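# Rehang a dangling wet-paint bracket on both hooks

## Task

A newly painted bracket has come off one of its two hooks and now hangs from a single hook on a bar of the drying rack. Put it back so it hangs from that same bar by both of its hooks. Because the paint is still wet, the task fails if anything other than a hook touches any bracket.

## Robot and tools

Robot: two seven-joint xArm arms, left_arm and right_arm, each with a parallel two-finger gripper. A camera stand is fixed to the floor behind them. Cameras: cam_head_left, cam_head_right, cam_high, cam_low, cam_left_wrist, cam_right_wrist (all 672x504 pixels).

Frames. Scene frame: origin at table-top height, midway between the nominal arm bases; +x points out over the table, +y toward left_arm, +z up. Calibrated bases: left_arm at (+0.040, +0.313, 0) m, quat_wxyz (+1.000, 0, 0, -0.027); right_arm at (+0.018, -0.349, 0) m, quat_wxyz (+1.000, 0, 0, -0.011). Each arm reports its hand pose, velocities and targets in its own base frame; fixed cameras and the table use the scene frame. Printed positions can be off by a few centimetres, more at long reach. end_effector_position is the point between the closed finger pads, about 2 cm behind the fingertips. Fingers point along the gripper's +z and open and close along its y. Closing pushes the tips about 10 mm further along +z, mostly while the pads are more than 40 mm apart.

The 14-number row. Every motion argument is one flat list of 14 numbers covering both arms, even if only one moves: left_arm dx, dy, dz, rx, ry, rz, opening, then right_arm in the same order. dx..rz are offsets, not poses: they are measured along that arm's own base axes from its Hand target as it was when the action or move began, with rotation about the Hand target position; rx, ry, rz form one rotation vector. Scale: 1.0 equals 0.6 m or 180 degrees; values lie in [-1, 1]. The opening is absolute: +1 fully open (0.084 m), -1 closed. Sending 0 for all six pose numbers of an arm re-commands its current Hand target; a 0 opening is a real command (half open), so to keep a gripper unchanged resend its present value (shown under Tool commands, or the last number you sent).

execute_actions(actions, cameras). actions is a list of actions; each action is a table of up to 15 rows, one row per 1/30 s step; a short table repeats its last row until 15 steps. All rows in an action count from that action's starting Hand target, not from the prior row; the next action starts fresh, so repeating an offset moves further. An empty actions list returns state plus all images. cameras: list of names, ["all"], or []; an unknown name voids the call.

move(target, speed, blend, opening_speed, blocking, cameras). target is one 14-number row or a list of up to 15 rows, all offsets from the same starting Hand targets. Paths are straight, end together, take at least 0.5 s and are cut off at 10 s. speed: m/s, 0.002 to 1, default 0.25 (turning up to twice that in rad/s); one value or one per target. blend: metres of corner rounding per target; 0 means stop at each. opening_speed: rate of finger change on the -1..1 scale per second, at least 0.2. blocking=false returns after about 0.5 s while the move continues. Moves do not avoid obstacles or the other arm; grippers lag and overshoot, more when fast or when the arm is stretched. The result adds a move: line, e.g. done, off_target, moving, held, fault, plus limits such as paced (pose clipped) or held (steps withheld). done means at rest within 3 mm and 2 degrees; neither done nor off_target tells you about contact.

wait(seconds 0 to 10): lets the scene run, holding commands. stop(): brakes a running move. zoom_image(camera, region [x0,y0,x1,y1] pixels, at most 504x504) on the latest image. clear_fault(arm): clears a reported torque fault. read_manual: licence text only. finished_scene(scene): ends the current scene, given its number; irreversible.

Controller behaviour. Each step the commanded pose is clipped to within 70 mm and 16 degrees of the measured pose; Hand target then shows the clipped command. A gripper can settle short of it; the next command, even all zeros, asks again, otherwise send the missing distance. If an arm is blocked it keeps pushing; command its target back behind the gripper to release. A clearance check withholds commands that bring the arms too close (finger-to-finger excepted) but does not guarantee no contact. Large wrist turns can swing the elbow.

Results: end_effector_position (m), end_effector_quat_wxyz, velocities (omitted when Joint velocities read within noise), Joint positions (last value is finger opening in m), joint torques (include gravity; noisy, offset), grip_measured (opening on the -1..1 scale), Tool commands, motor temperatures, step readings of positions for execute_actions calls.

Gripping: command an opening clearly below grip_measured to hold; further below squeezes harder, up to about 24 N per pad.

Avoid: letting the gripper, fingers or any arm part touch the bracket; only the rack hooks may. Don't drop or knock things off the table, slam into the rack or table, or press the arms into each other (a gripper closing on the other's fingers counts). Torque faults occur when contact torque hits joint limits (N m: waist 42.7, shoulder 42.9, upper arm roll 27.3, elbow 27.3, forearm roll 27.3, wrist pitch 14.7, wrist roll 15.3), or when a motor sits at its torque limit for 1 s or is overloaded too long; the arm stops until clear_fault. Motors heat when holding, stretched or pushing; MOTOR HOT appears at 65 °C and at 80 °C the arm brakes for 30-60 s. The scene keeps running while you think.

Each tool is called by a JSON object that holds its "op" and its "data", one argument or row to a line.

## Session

{"op": "execute_actions", "data": {
  "actions": []
}}

{"op": "zoom_image", "data": {
  "camera": "cam_head_left",
  "region": [190, 70, 390, 220]
}}

{"op": "zoom_image", "data": {
  "camera": "cam_head_left",
  "region": [370, 70, 570, 220]
}}

Scene clock: 0.00 s.
left_arm: end_effector_position=(+0.1494, -0.1035, +0.1012) grip_measured=+1.00 end_effector_quat_wxyz=(+0.005, +0.521, +0.853, +0.036) | right_arm: end_effector_position=(+0.3790, +0.2626, +0.2709) grip_measured=+1.00 end_effector_quat_wxyz=(+0.323, +0.757, -0.432, +0.368)
Joint positions: left_arm=[-0.302 -1.153 -0.548 0.006 -0.471 1.131 -2.381 0.084] | right_arm=[0.749 0.39 0.321 1.516 -0.839 1.905 2.174 0.084]
Joint velocities: within noise
Joint torques (N m): no reading
Motor temperatures (°C): left_arm=[35 37 38 40 38 32 40] | right_arm=[34 33 42 38 33 35 35]
Hand target: left_arm +0.1494, -0.1035, +0.1012; +0.005, +0.521, +0.853, +0.036 | right_arm +0.3790, +0.2626, +0.2709; +0.323, +0.757, -0.432, +0.368
Tool commands: left_gripper/opening=+1.0 right_gripper/opening=+1.0

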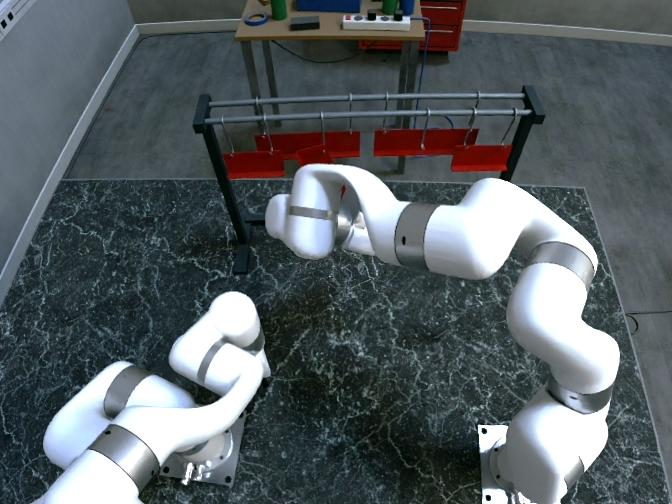

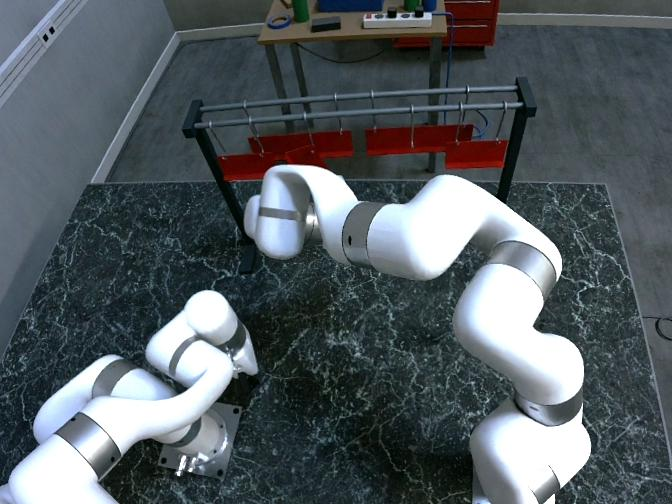

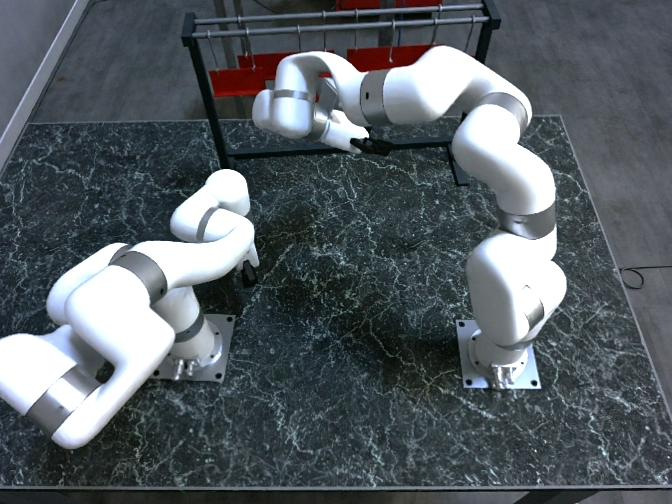

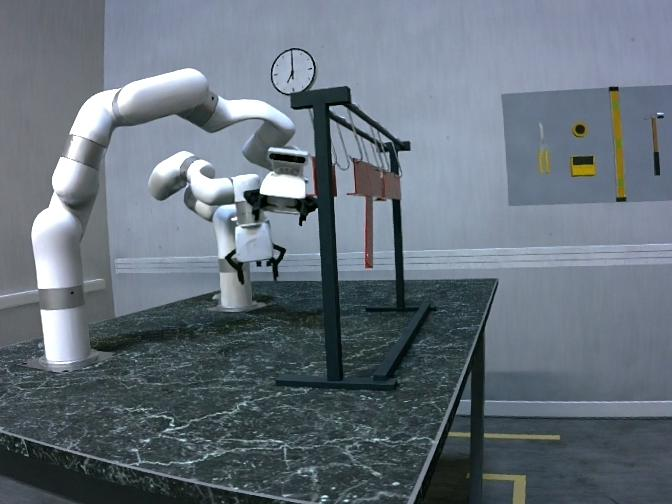

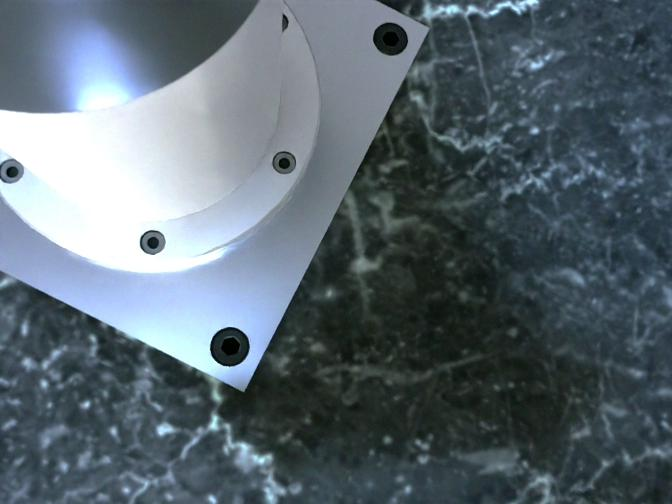

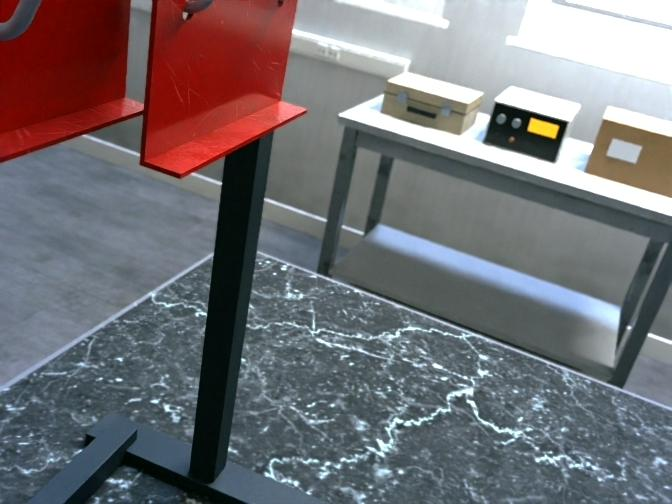

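Scaled by 2.520 from the camera's 672x504 image, which has a finer 960x720 frame.

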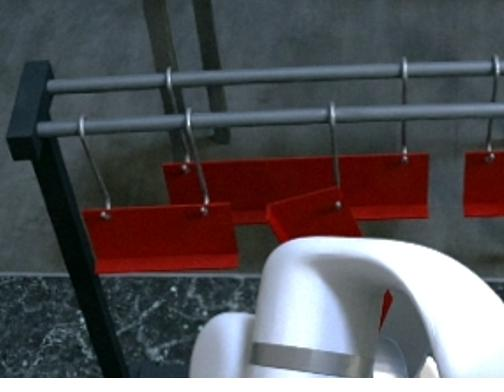

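Scaled by 2.520 from the camera's 672x504 image, which has a finer 960x720 frame.

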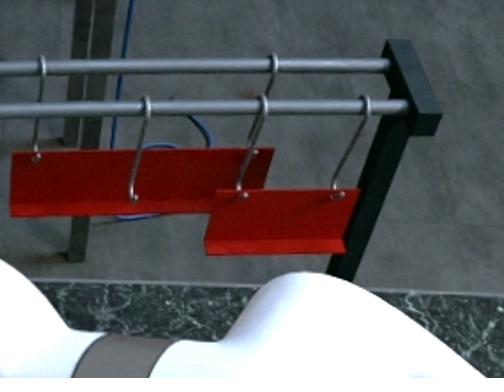

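{"op": "move", "data": {
  "target": [
    [0.06,0.1,0.3,0.181,-0.183,-0.41,-1,-0.25,-0.07,0.25,0.05,0.02,0.2,0.2],
    [0.118,0.19,0.365,0.362,-0.366,-0.819,-1,-0.082,-0.07,0.415,0.089,0.033,0.352,0.2]
  ],
  "speed": 0.5,
  "blend": 0.05,
  "cameras": ["all"]
}}

Scene clock: 37.83 s.
left_arm: end_effector_position=(+0.2202, +0.0105, +0.3202) grip_measured=-1.00 end_effector_quat_wxyz=(+0.159, +0.736, -0.412, +0.513) | right_arm: end_effector_position=(+0.3298, +0.2206, +0.5199) grip_measured=+0.19 end_effector_quat_wxyz=(+0.000, +0.923, +0.001, +0.384)
Joint positions: left_arm=[-0.212 -2.06 0.997 0.183 0.356 1.261 0.878 0] | right_arm=[0.963 -0.618 -0.027 1.113 -0.659 1.264 0.988 0.052]
Joint torques (N m): left_arm=[10.65 -4.22 -3.26 2.62 -3.63 -2.87 0.69] | right_arm=[4.73 0.06 -1.01 14.29 1.6 -2.44 -1.08]
Motor temperatures (°C): left_arm=[35 37 38 42 38 32 40] | right_arm=[34 34 42 43 33 35 35]
Hand target: left_arm +0.2202, +0.0105, +0.3202; +0.159, +0.736, -0.412, +0.513 | right_arm +0.3298, +0.2206, +0.5199; +0.000, +0.923, +0.001, +0.384
Off the commanded pose: left_arm 0.000 m, 0 deg | right_arm 0.000 m, 0 deg.
joint sent to its limit (left arm) — joint 2 (shoulder), lower limit. The joint targets still meet the commanded pose.
move: done; limits=paced

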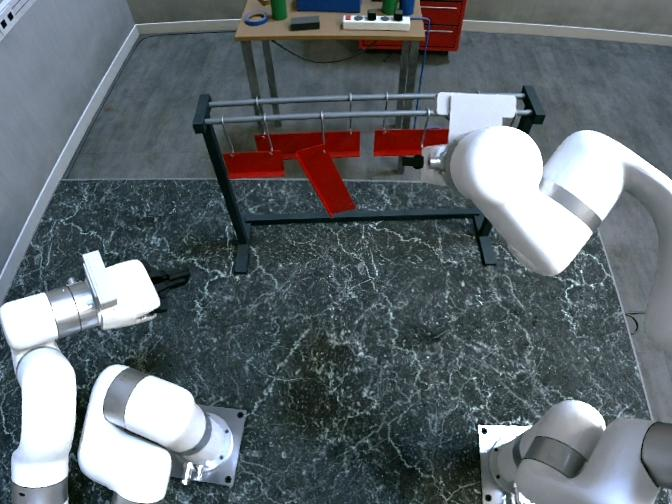

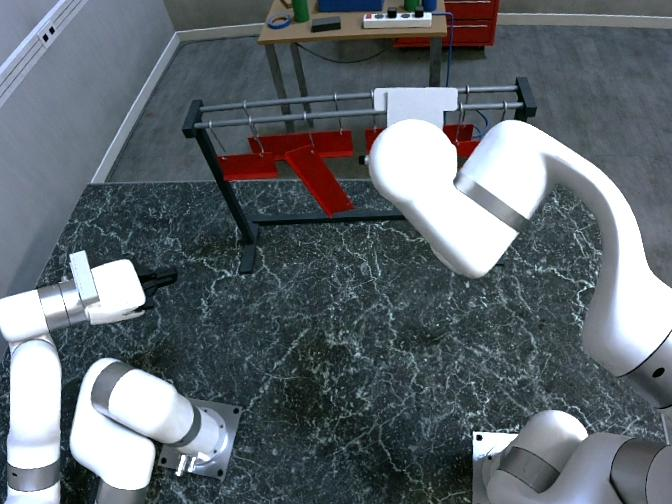

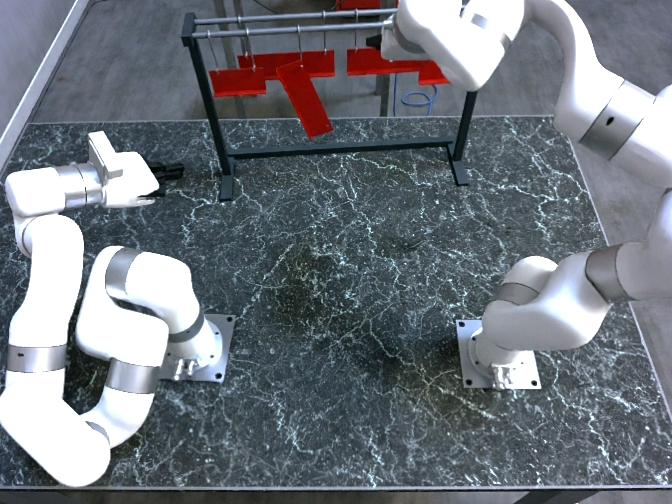

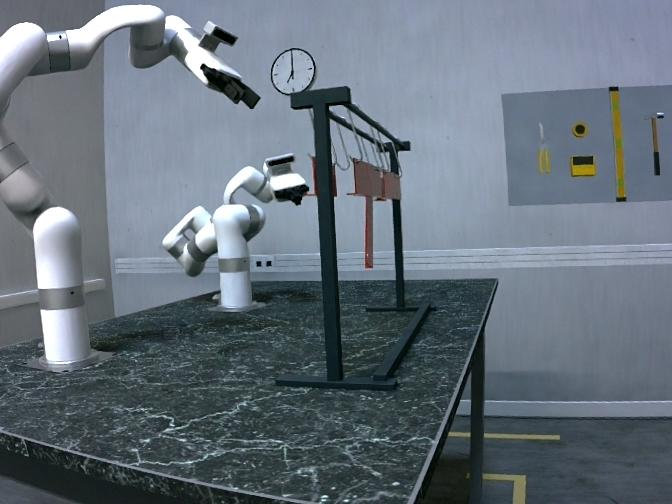

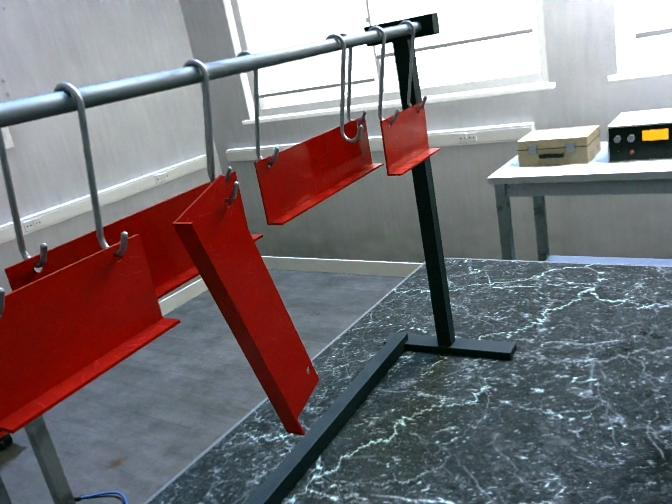

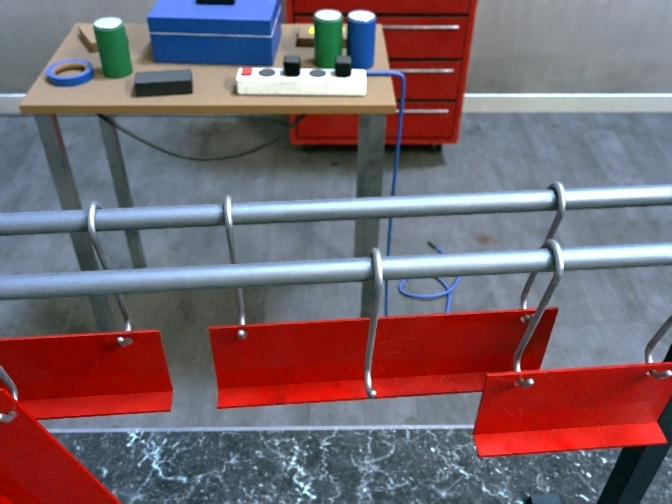

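{"op": "move", "data": {
  "target": [0,0,0,0,0,0,-1,0.117,0,-0.083,0,0,0,0.2],
  "cameras": ["cam_low","cam_right_wrist"]
}}

{"op": "zoom_image", "data": {
  "camera": "cam_low",
  "region": [240, 70, 420, 220]
}}

Scene clock: 50.20 s.
left_arm: end_effector_position=(+0.2202, +0.0105, +0.3202) grip_measured=-1.00 end_effector_quat_wxyz=(+0.159, +0.736, -0.412, +0.513) | right_arm: end_effector_position=(+0.4000, +0.2206, +0.4701) grip_measured=+0.19 end_effector_quat_wxyz=(+0.000, +0.923, +0.001, +0.384)
Joint positions: left_arm=[-0.212 -2.06 0.997 0.183 0.356 1.261 0.878 0] | right_arm=[0.937 -0.517 -0.16 1.039 -0.711 1.035 0.983 0.052]
Joint torques (N m): left_arm=[10.69 5.99 -3.34 2.42 -3.67 -2.83 0.79] | right_arm=[-4.3 -1.49 0.12 14.87 -2.15 -2.55 -0.9]
Hand target: left_arm +0.2202, +0.0105, +0.3202; +0.159, +0.736, -0.412, +0.513 | right_arm +0.4000, +0.2206, +0.4701; +0.000, +0.923, +0.001, +0.384
Off the commanded pose: left_arm 0.000 m, 0 deg | right_arm 0.000 m, 0 deg.
move: done
Images, in order (width x height): cam_low 672x504, cam_right_wrist 672x504.

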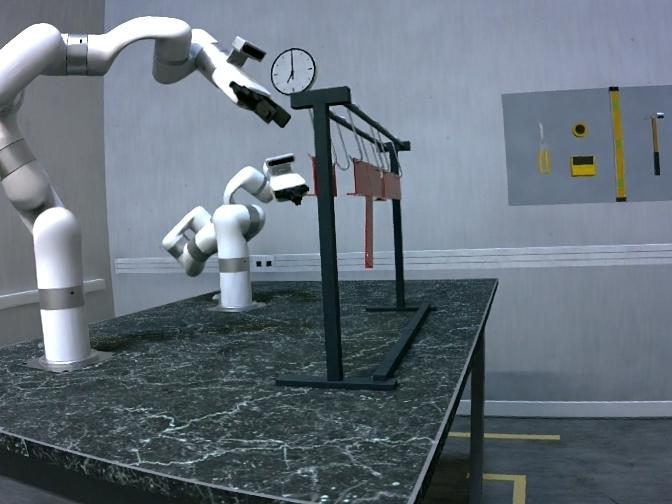

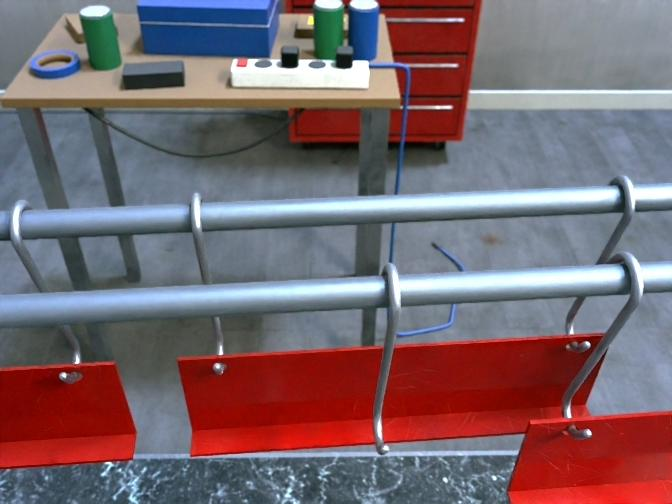

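Scaled by 2.800 from the camera's 672x504 image, which has a finer 960x720 frame.

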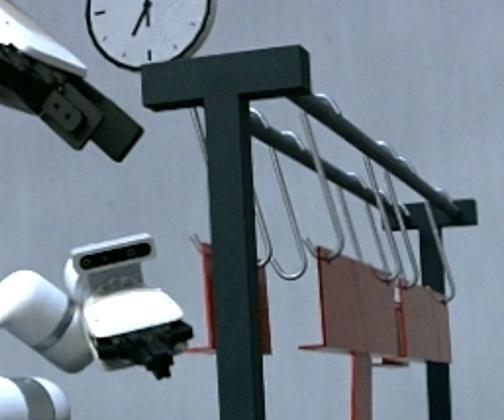

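{"op": "move", "data": {
  "target": [
    [0,0,0,0,0,0,-1,0.122,0.012,-0.01,0,0,0,0.2],
    [0,0,0,0,0,0,-1,0.218,0.012,-0.108,0,0,0,0.2]
  ],
  "speed": [0.2,0.12],
  "blend": [0.02,0],
  "cameras": ["cam_low","cam_right_wrist","cam_left_wrist"]
}}

{"op": "zoom_image", "data": {
  "camera": "cam_low",
  "region": [290, 80, 390, 180]
}}

{"op": "zoom_image", "data": {
  "camera": "cam_left_wrist",
  "region": [0, 20, 200, 270]
}}

Scene clock: 72.83 s.
left_arm: end_effector_position=(+0.2202, +0.0105, +0.3202) grip_measured=-1.00 end_effector_quat_wxyz=(+0.159, +0.736, -0.412, +0.513) | right_arm: end_effector_position=(+0.5308, +0.2278, +0.4054) grip_measured=+0.19 end_effector_quat_wxyz=(+0.000, +0.923, +0.001, +0.384)
Joint positions: left_arm=[-0.212 -2.06 0.997 0.183 0.356 1.261 0.878 0] | right_arm=[0.887 -0.156 -0.363 1.16 -0.67 0.689 0.898 0.052]
Joint torques (N m): left_arm=[10.67 6.7 -3.27 2.61 -3.69 -2.87 0.73] | right_arm=[-4.37 -8.53 -1.07 15.46 2.18 -2.46 -1.12]
Hand target: left_arm +0.2202, +0.0105, +0.3202; +0.159, +0.736, -0.412, +0.513 | right_arm +0.5308, +0.2278, +0.4053; +0.000, +0.923, +0.001, +0.384
Off the commanded pose: left_arm 0.000 m, 0 deg | right_arm 0.000 m, 0 deg.
move: done
Images, in order (width x height): cam_low 672x504, cam_left_wrist 672x504, cam_right_wrist 672x504.

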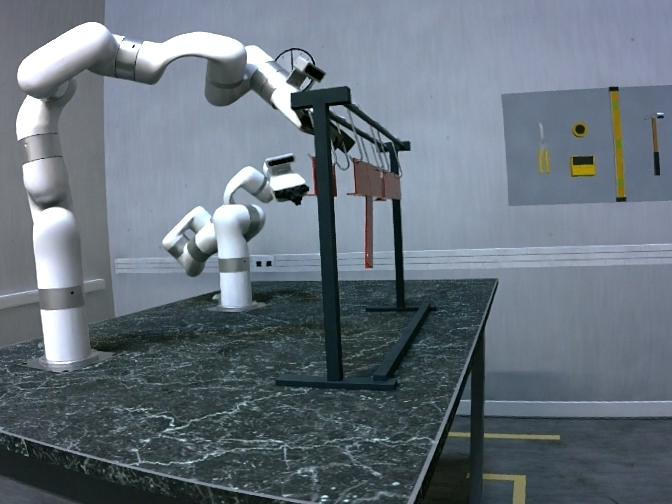

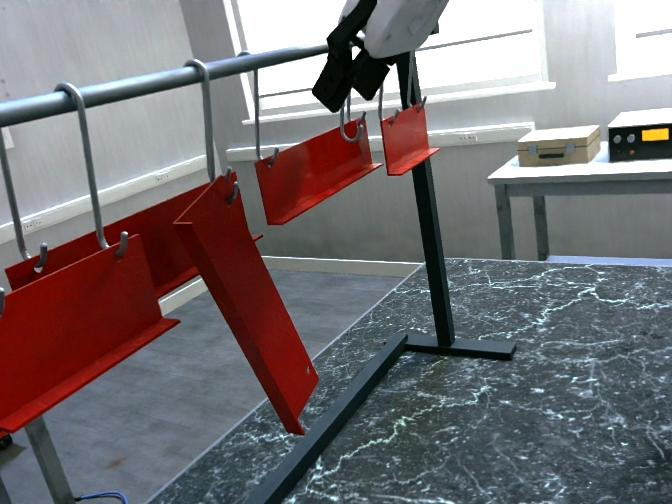

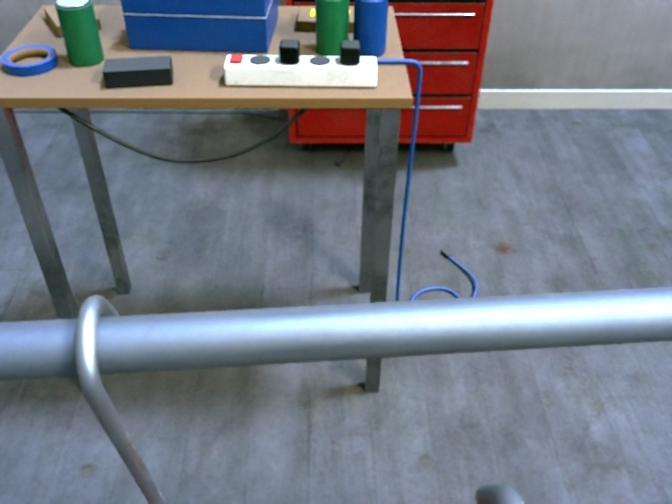

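Scaled by 5.040 from the camera's 672x504 image, which has a finer 960x720 frame.

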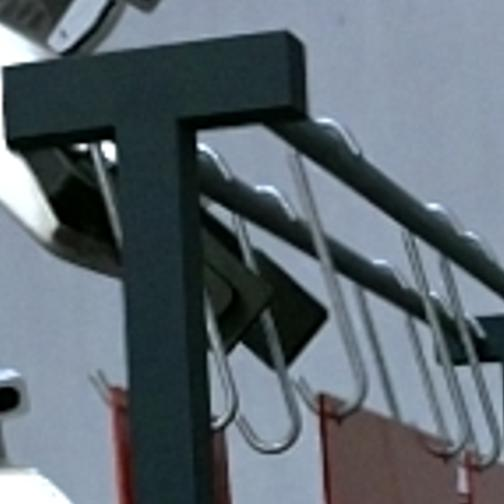

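Scaled by 2.016 from the camera's 672x504 image, which has a finer 960x720 frame.

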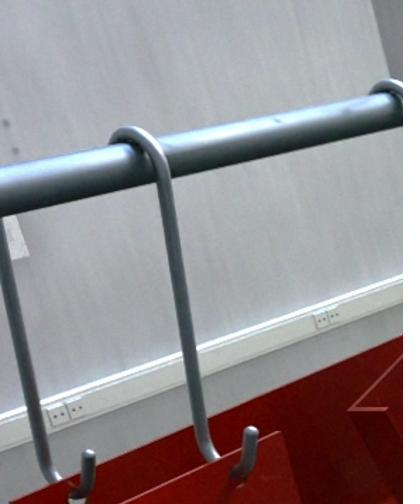

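{"op": "move", "data": {
  "target": [
    [0,0,0,0,0,0,-1,0.012,0,-0.0215,0,0,0,0.2],
    [0,0,0,0,0,0,-1,0.012,0,-0.0215,0,0,0,-1],
    [0,0,0,0,0,0,-1,0.012,0,0.0035,0,0,0,-1]
  ],
  "speed": 0.07,
  "opening_speed": 1.5,
  "cameras": ["cam_low","cam_right_wrist","cam_left_wrist"]
}}

{"op": "zoom_image", "data": {
  "camera": "cam_low",
  "region": [290, 80, 390, 180]
}}

{"op": "zoom_image", "data": {
  "camera": "cam_left_wrist",
  "region": [280, 0, 450, 150]
}}

Scene clock: 92.50 s.
left_arm: end_effector_position=(+0.2202, +0.0105, +0.3202) grip_measured=-1.00 end_effector_quat_wxyz=(+0.159, +0.736, -0.412, +0.513) | right_arm: end_effector_position=(+0.5380, +0.2278, +0.4074) grip_measured=-0.92 end_effector_quat_wxyz=(+0.000, +0.923, +0.001, +0.384)
Joint positions: left_arm=[-0.212 -2.06 0.997 0.183 0.356 1.261 0.878 0] | right_arm=[0.886 -0.134 -0.372 1.184 -0.651 0.685 0.878 0.004]
Joint torques (N m): left_arm=[10.6 6.64 -3.34 2.64 -3.63 -2.86 0.75] | right_arm=[4.41 -20.91 2.39 18.34 1.74 -1.83 -1.16]
Motor temperatures (°C): left_arm=[35 37 38 40 38 33 40] | right_arm=[34 34 42 48 34 36 35]
Hand target: left_arm +0.2202, +0.0105, +0.3202; +0.159, +0.736, -0.412, +0.513 | right_arm +0.5380, +0.2278, +0.4074; +0.000, +0.923, +0.001, +0.384
Off the commanded pose: left_arm 0.000 m, 0 deg | right_arm 0.000 m, 0 deg.
move: done
Images, in order (width x height): cam_low 672x504, cam_left_wrist 672x504, cam_right_wrist 672x504.

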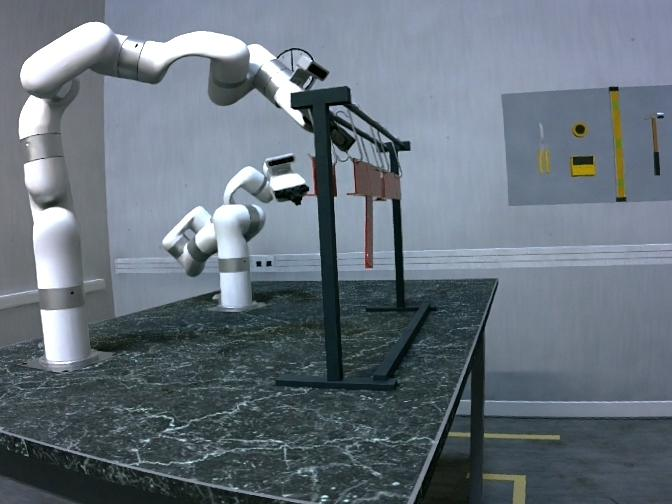

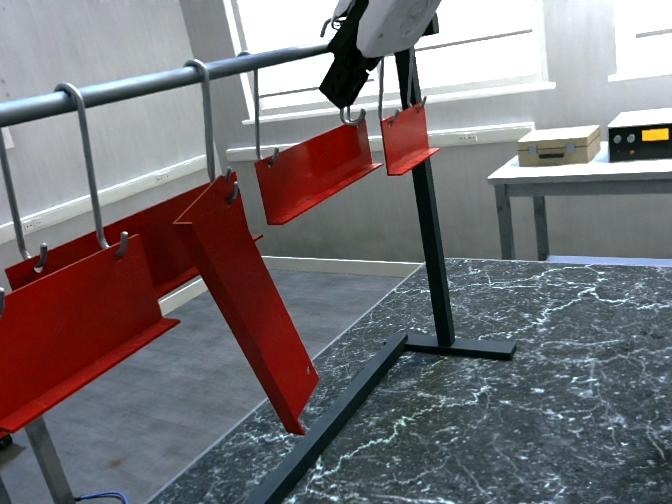

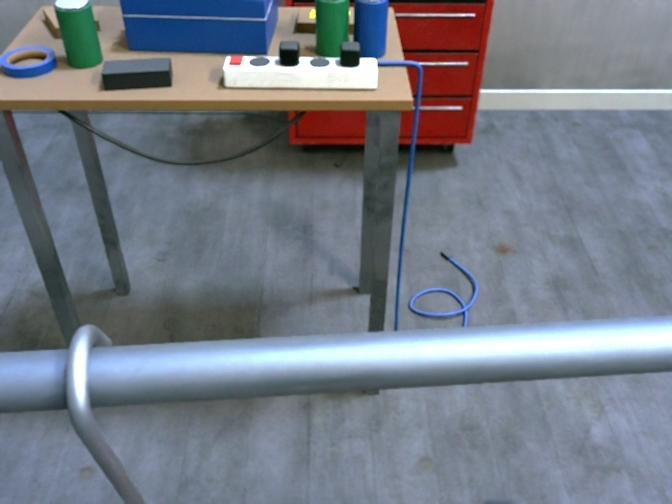

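Scaled by 5.040 from the camera's 672x504 image, which has a finer 960x720 frame.

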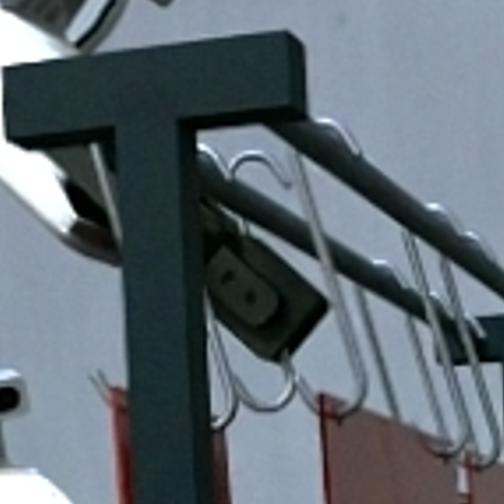

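Scaled by 2.965 from the camera's 672x504 image, which has a finer 960x720 frame.

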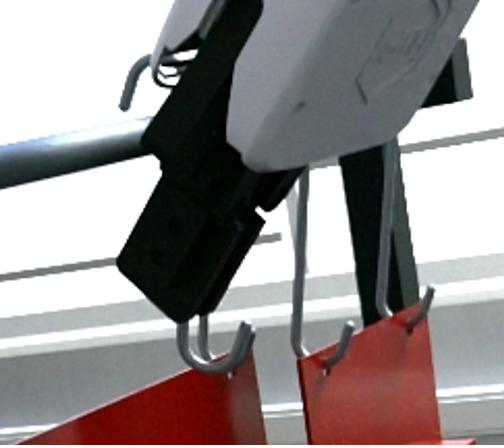

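{"op": "move", "data": {
  "target": [
    [0,0,0,0,0,0,-1,0,0,0.012,0,0,0,-1],
    [0,0,0,0,0,0,-1,-0.03,0,0.017,0,0,0,-1],
    [0,0,0,0,0,0,-1,-0.2,0,0.038,0,0,0,-1],
    [0,0,0,0,0,0,-1,-0.27,0.2,-0.085,0,0,0,-1]
  ],
  "speed": [0.08,0.08,0.3,0.3],
  "blend": [0.002,0.005,0.03,0],
  "cameras": ["cam_low","cam_right_wrist","cam_left_wrist"]
}}

{"op": "zoom_image", "data": {
  "camera": "cam_right_wrist",
  "region": [100, 150, 500, 504]
}}

Scene clock: 111.50 s.
left_arm: end_effector_position=(+0.2202, +0.0105, +0.3202) grip_measured=-1.00 end_effector_quat_wxyz=(+0.159, +0.736, -0.412, +0.513) | right_arm: end_effector_position=(+0.3760, +0.3478, +0.3564) grip_measured=-0.92 end_effector_quat_wxyz=(+0.000, +0.923, +0.001, +0.384)
Joint positions: left_arm=[-0.212 -2.06 0.997 0.183 0.356 1.261 0.878 0] | right_arm=[1.003 -0.236 -0.032 0.998 -0.841 0.915 1.394 0.004]
Joint torques (N m): left_arm=[10.72 6.79 -3.39 2.52 -3.62 -2.76 0.66] | right_arm=[5.13 -7.74 3.34 15.24 -1.96 -0.31 1.15]
Hand target: left_arm +0.2202, +0.0105, +0.3202; +0.159, +0.736, -0.412, +0.513 | right_arm +0.3760, +0.3478, +0.3564; +0.000, +0.923, +0.001, +0.384
Off the commanded pose: left_arm 0.000 m, 0 deg | right_arm 0.000 m, 0 deg.
move: done
Images, in order (width x height): cam_low 672x504, cam_left_wrist 672x504, cam_right_wrist 672x504.

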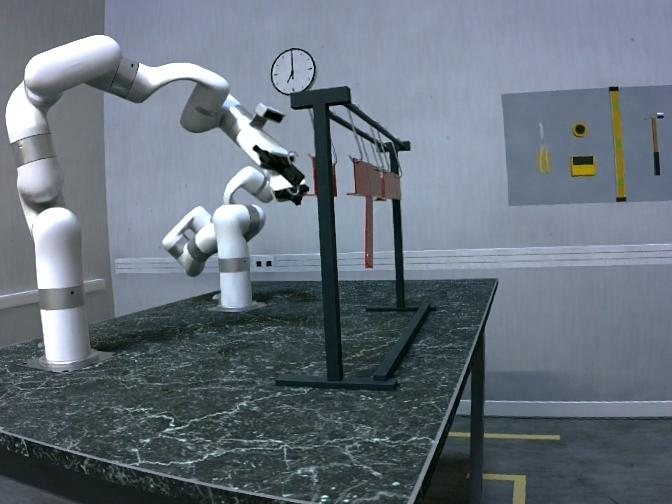

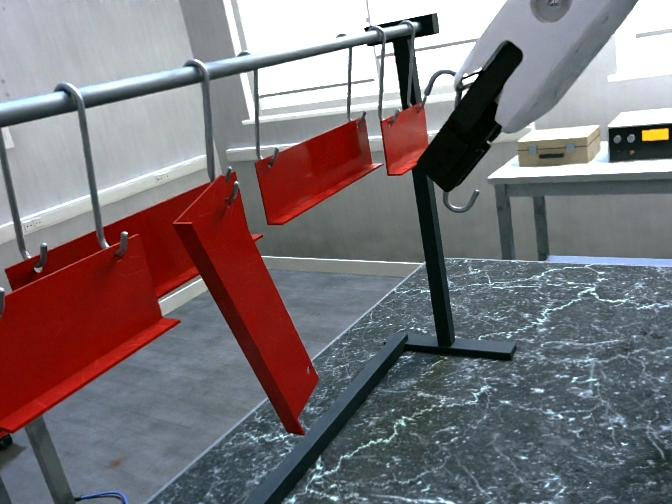

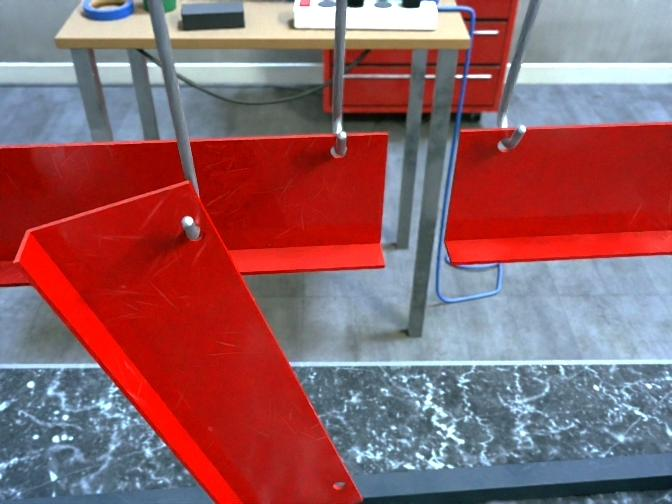

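Scaled by 1.260 from the camera's 672x504 image, which has a finer 960x720 frame.

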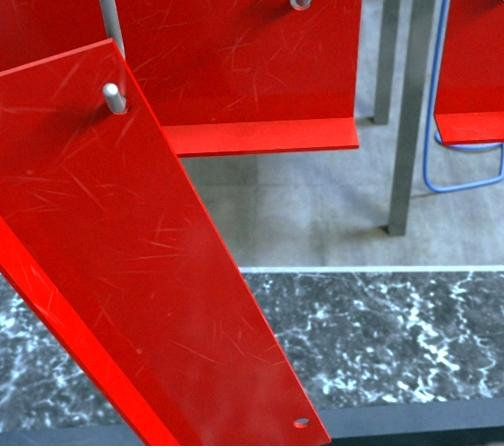

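{"op": "move", "data": {
  "target": [
    [0,0,0,0,0,0,-1,-0.03,-0.133,-0.18,0.3628,-0.352,-0.2812,-1],
    [0,0,0,0,0,0,-1,0.181,-0.028,-0.314,0.3628,-0.352,-0.2812,-1]
  ],
  "speed": [0.5,0.15],
  "blend": [0.02,0],
  "cameras": ["all"]
}}

{"op": "zoom_image", "data": {
  "camera": "cam_low",
  "region": [330, 210, 410, 280]
}}

{"op": "zoom_image", "data": {
  "camera": "cam_head_left",
  "region": [310, 180, 390, 250]
}}

{"op": "zoom_image", "data": {
  "camera": "cam_left_wrist",
  "region": [260, 310, 380, 430]
}}

Scene clock: 153.10 s.
left_arm: end_effector_position=(+0.2202, +0.0105, +0.3202) grip_measured=-1.00 end_effector_quat_wxyz=(+0.159, +0.736, -0.412, +0.513) | right_arm: end_effector_position=(+0.4846, +0.3310, +0.1680) grip_measured=-0.92 end_effector_quat_wxyz=(-0.309, +0.383, -0.544, +0.680)
Joint positions: left_arm=[-0.212 -2.06 0.997 0.183 0.356 1.261 0.878 0] | right_arm=[0.888 0.755 0.201 1.319 -1.715 1.779 3.936 0.004]
Joint torques (N m): left_arm=[10.8 6.71 -3.42 2.77 -3.53 -2.73 0.75] | right_arm=[-4.11 -20.51 -1.34 11.5 -2.78 0.73 -1.36]
Hand target: left_arm +0.2202, +0.0105, +0.3202; +0.159, +0.736, -0.412, +0.513 | right_arm +0.4846, +0.3310, +0.1680; -0.309, +0.383, -0.544, +0.680
Off the commanded pose: left_arm 0.000 m, 0 deg | right_arm 0.000 m, 0 deg.
move: done; limits=paced

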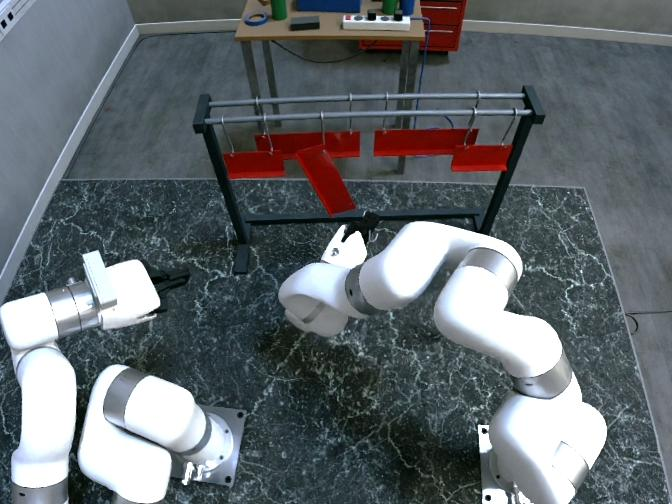

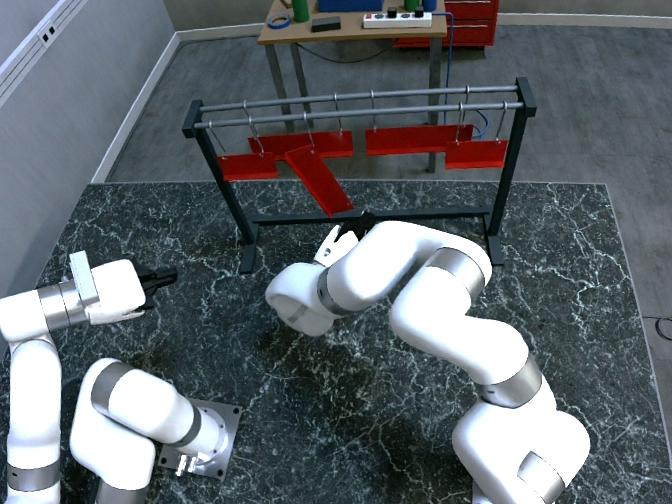

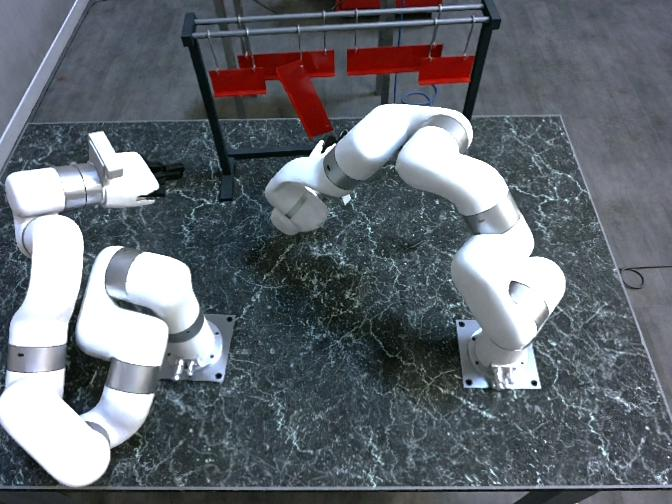

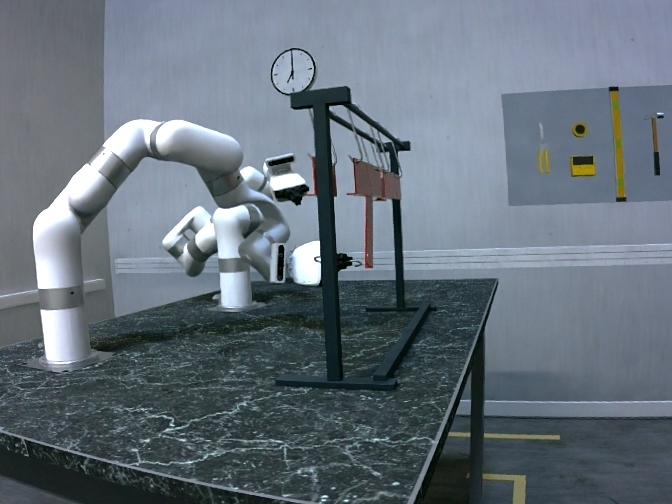

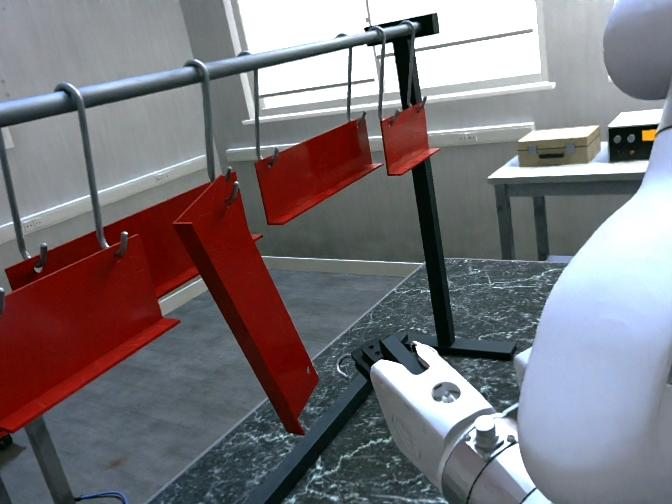

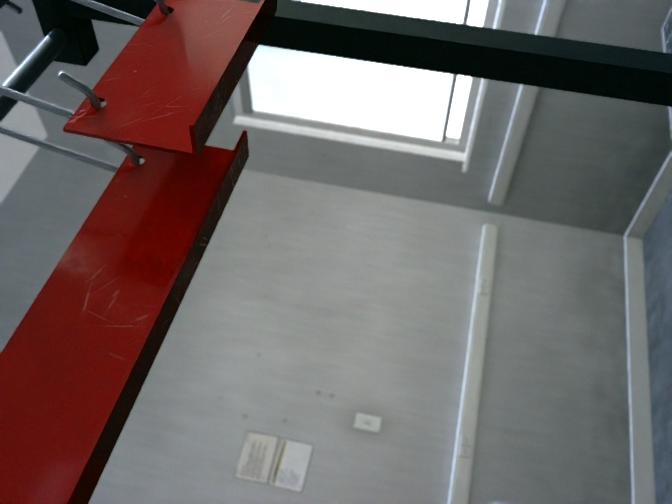

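Scaled by 6.300 from the camera's 672x504 image, which has a finer 960x720 frame.

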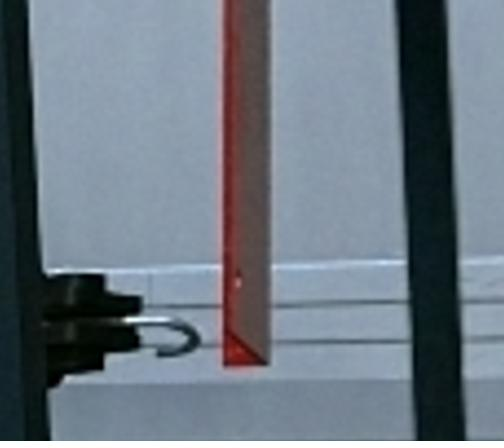

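Scaled by 6.300 from the camera's 672x504 image, which has a finer 960x720 frame.

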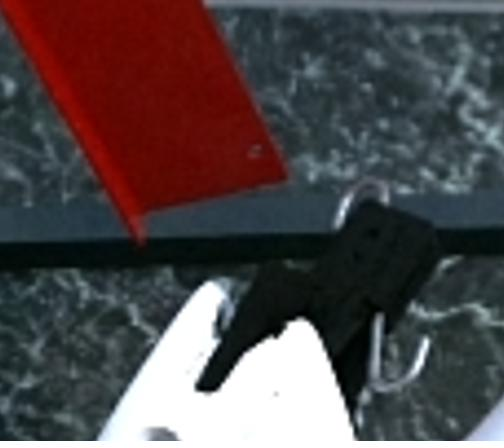

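Scaled by 4.200 from the camera's 672x504 image, which has a finer 960x720 frame.

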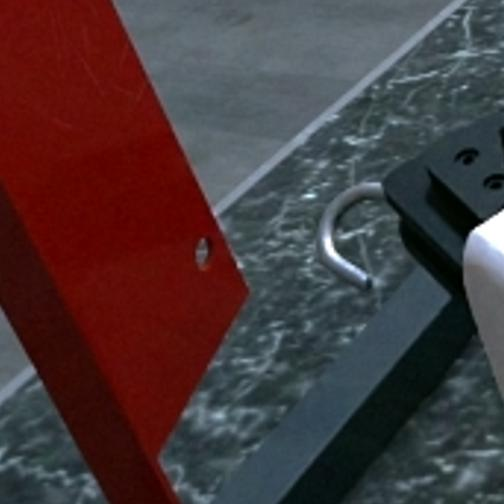

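{"op": "move", "data": {
  "target": [0,0,0,0,0,0,-1,0.045,0.003,0.02,0,0,0,-1],
  "speed": 0.1,
  "cameras": ["cam_low","cam_left_wrist","cam_head_left","cam_head_right"]
}}

{"op": "zoom_image", "data": {
  "camera": "cam_low",
  "region": [340, 230, 390, 280]
}}

{"op": "zoom_image", "data": {
  "camera": "cam_head_left",
  "region": [330, 190, 380, 230]
}}

{"op": "zoom_image", "data": {
  "camera": "cam_head_right",
  "region": [330, 190, 380, 230]
}}

{"op": "zoom_image", "data": {
  "camera": "cam_left_wrist",
  "region": [280, 330, 360, 410]
}}

Scene clock: 174.93 s.
left_arm: end_effector_position=(+0.2202, +0.0105, +0.3202) grip_measured=-1.00 end_effector_quat_wxyz=(+0.159, +0.736, -0.412, +0.513) | right_arm: end_effector_position=(+0.5116, +0.3328, +0.1800) grip_measured=-0.92 end_effector_quat_wxyz=(-0.309, +0.383, -0.544, +0.680)
Joint positions: left_arm=[-0.212 -2.06 0.997 0.183 0.356 1.261 0.878 0] | right_arm=[0.862 0.761 0.182 1.373 -1.751 1.739 3.89 0.004]
Joint torques (N m): left_arm=[10.71 6.82 -3.41 2.65 -3.5 -2.88 0.8] | right_arm=[-4.43 -21.08 -1.59 11.51 -2.74 0.64 -1.11]
Hand target: left_arm +0.2202, +0.0105, +0.3202; +0.159, +0.736, -0.412, +0.513 | right_arm +0.5116, +0.3328, +0.1800; -0.309, +0.383, -0.544, +0.680
Off the commanded pose: left_arm 0.000 m, 0 deg | right_arm 0.000 m, 0 deg.
move: done
Images, in order (width x height): cam_head_left 672x504, cam_head_right 672x504, cam_low 672x504, cam_left_wrist 672x504.

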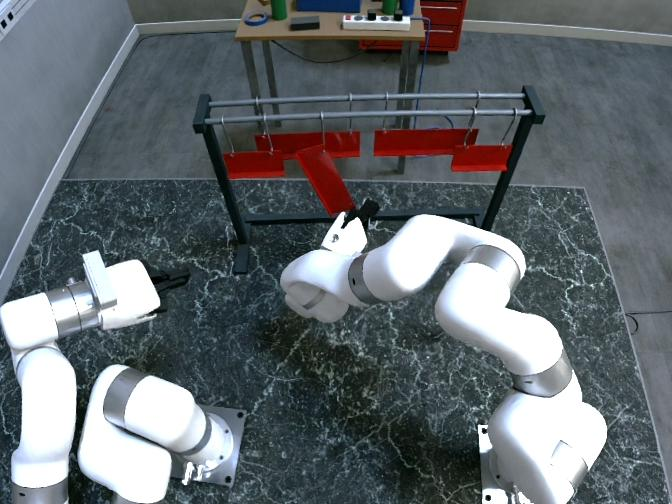

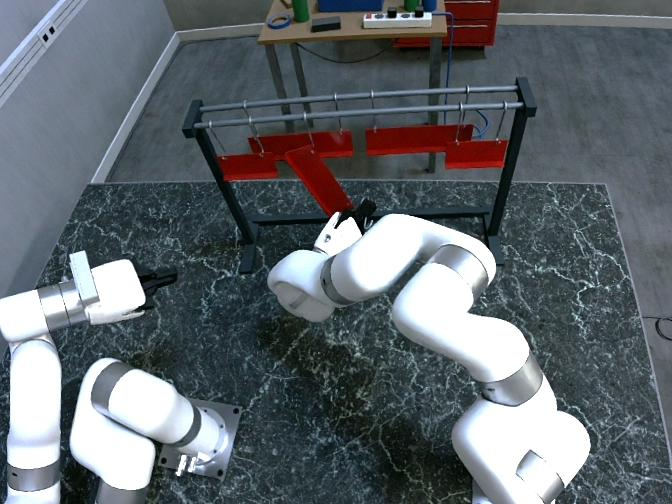

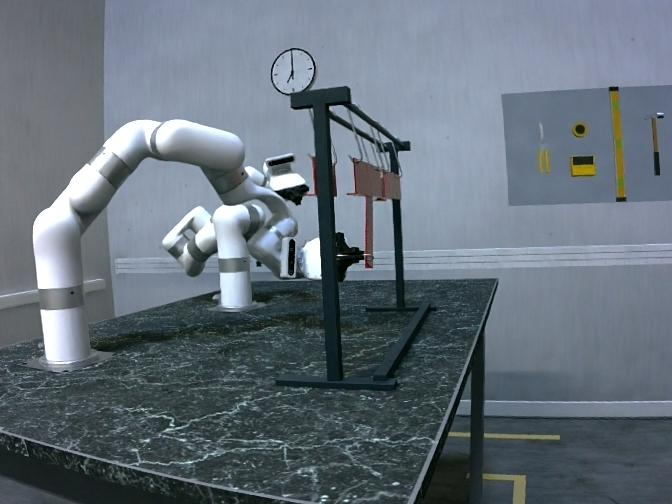

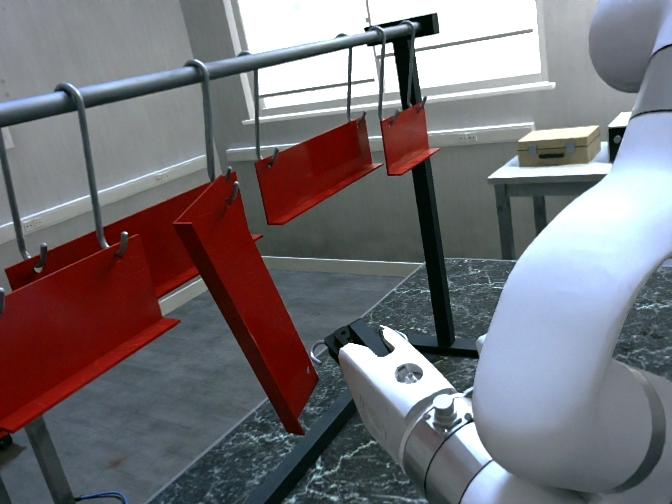

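Scaled by 10.080 from the camera's 672x504 image, which has a finer 960x720 frame.

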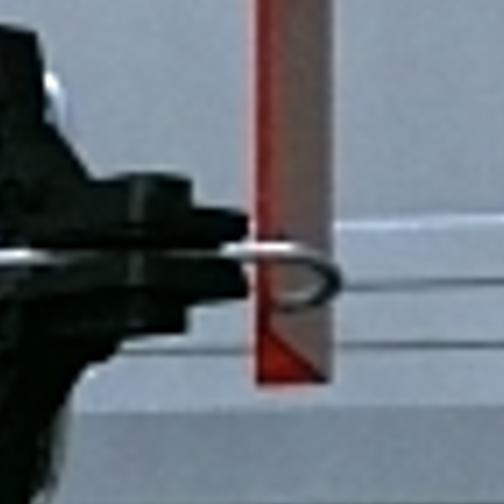

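Scaled by 10.080 from the camera's 672x504 image, which has a finer 960x720 frame.

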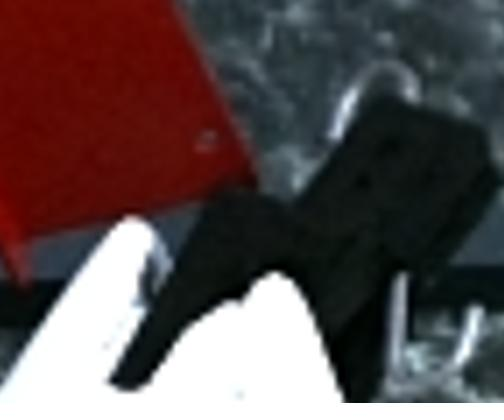

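Scaled by 10.080 from the camera's 672x504 image, which has a finer 960x720 frame.

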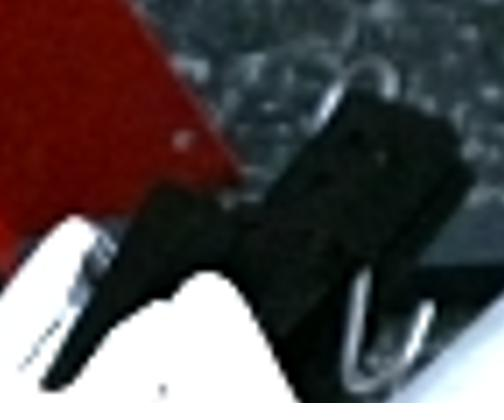

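Scaled by 6.300 from the camera's 672x504 image, which has a finer 960x720 frame.

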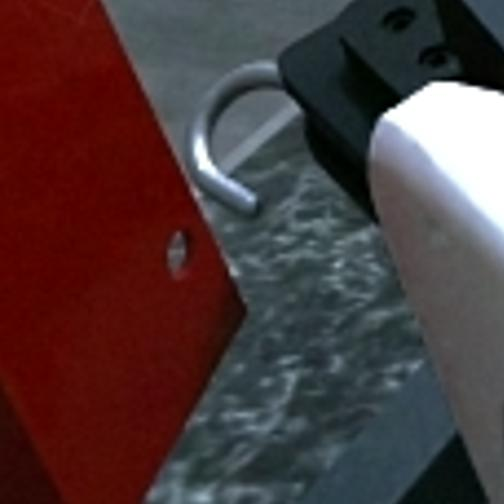

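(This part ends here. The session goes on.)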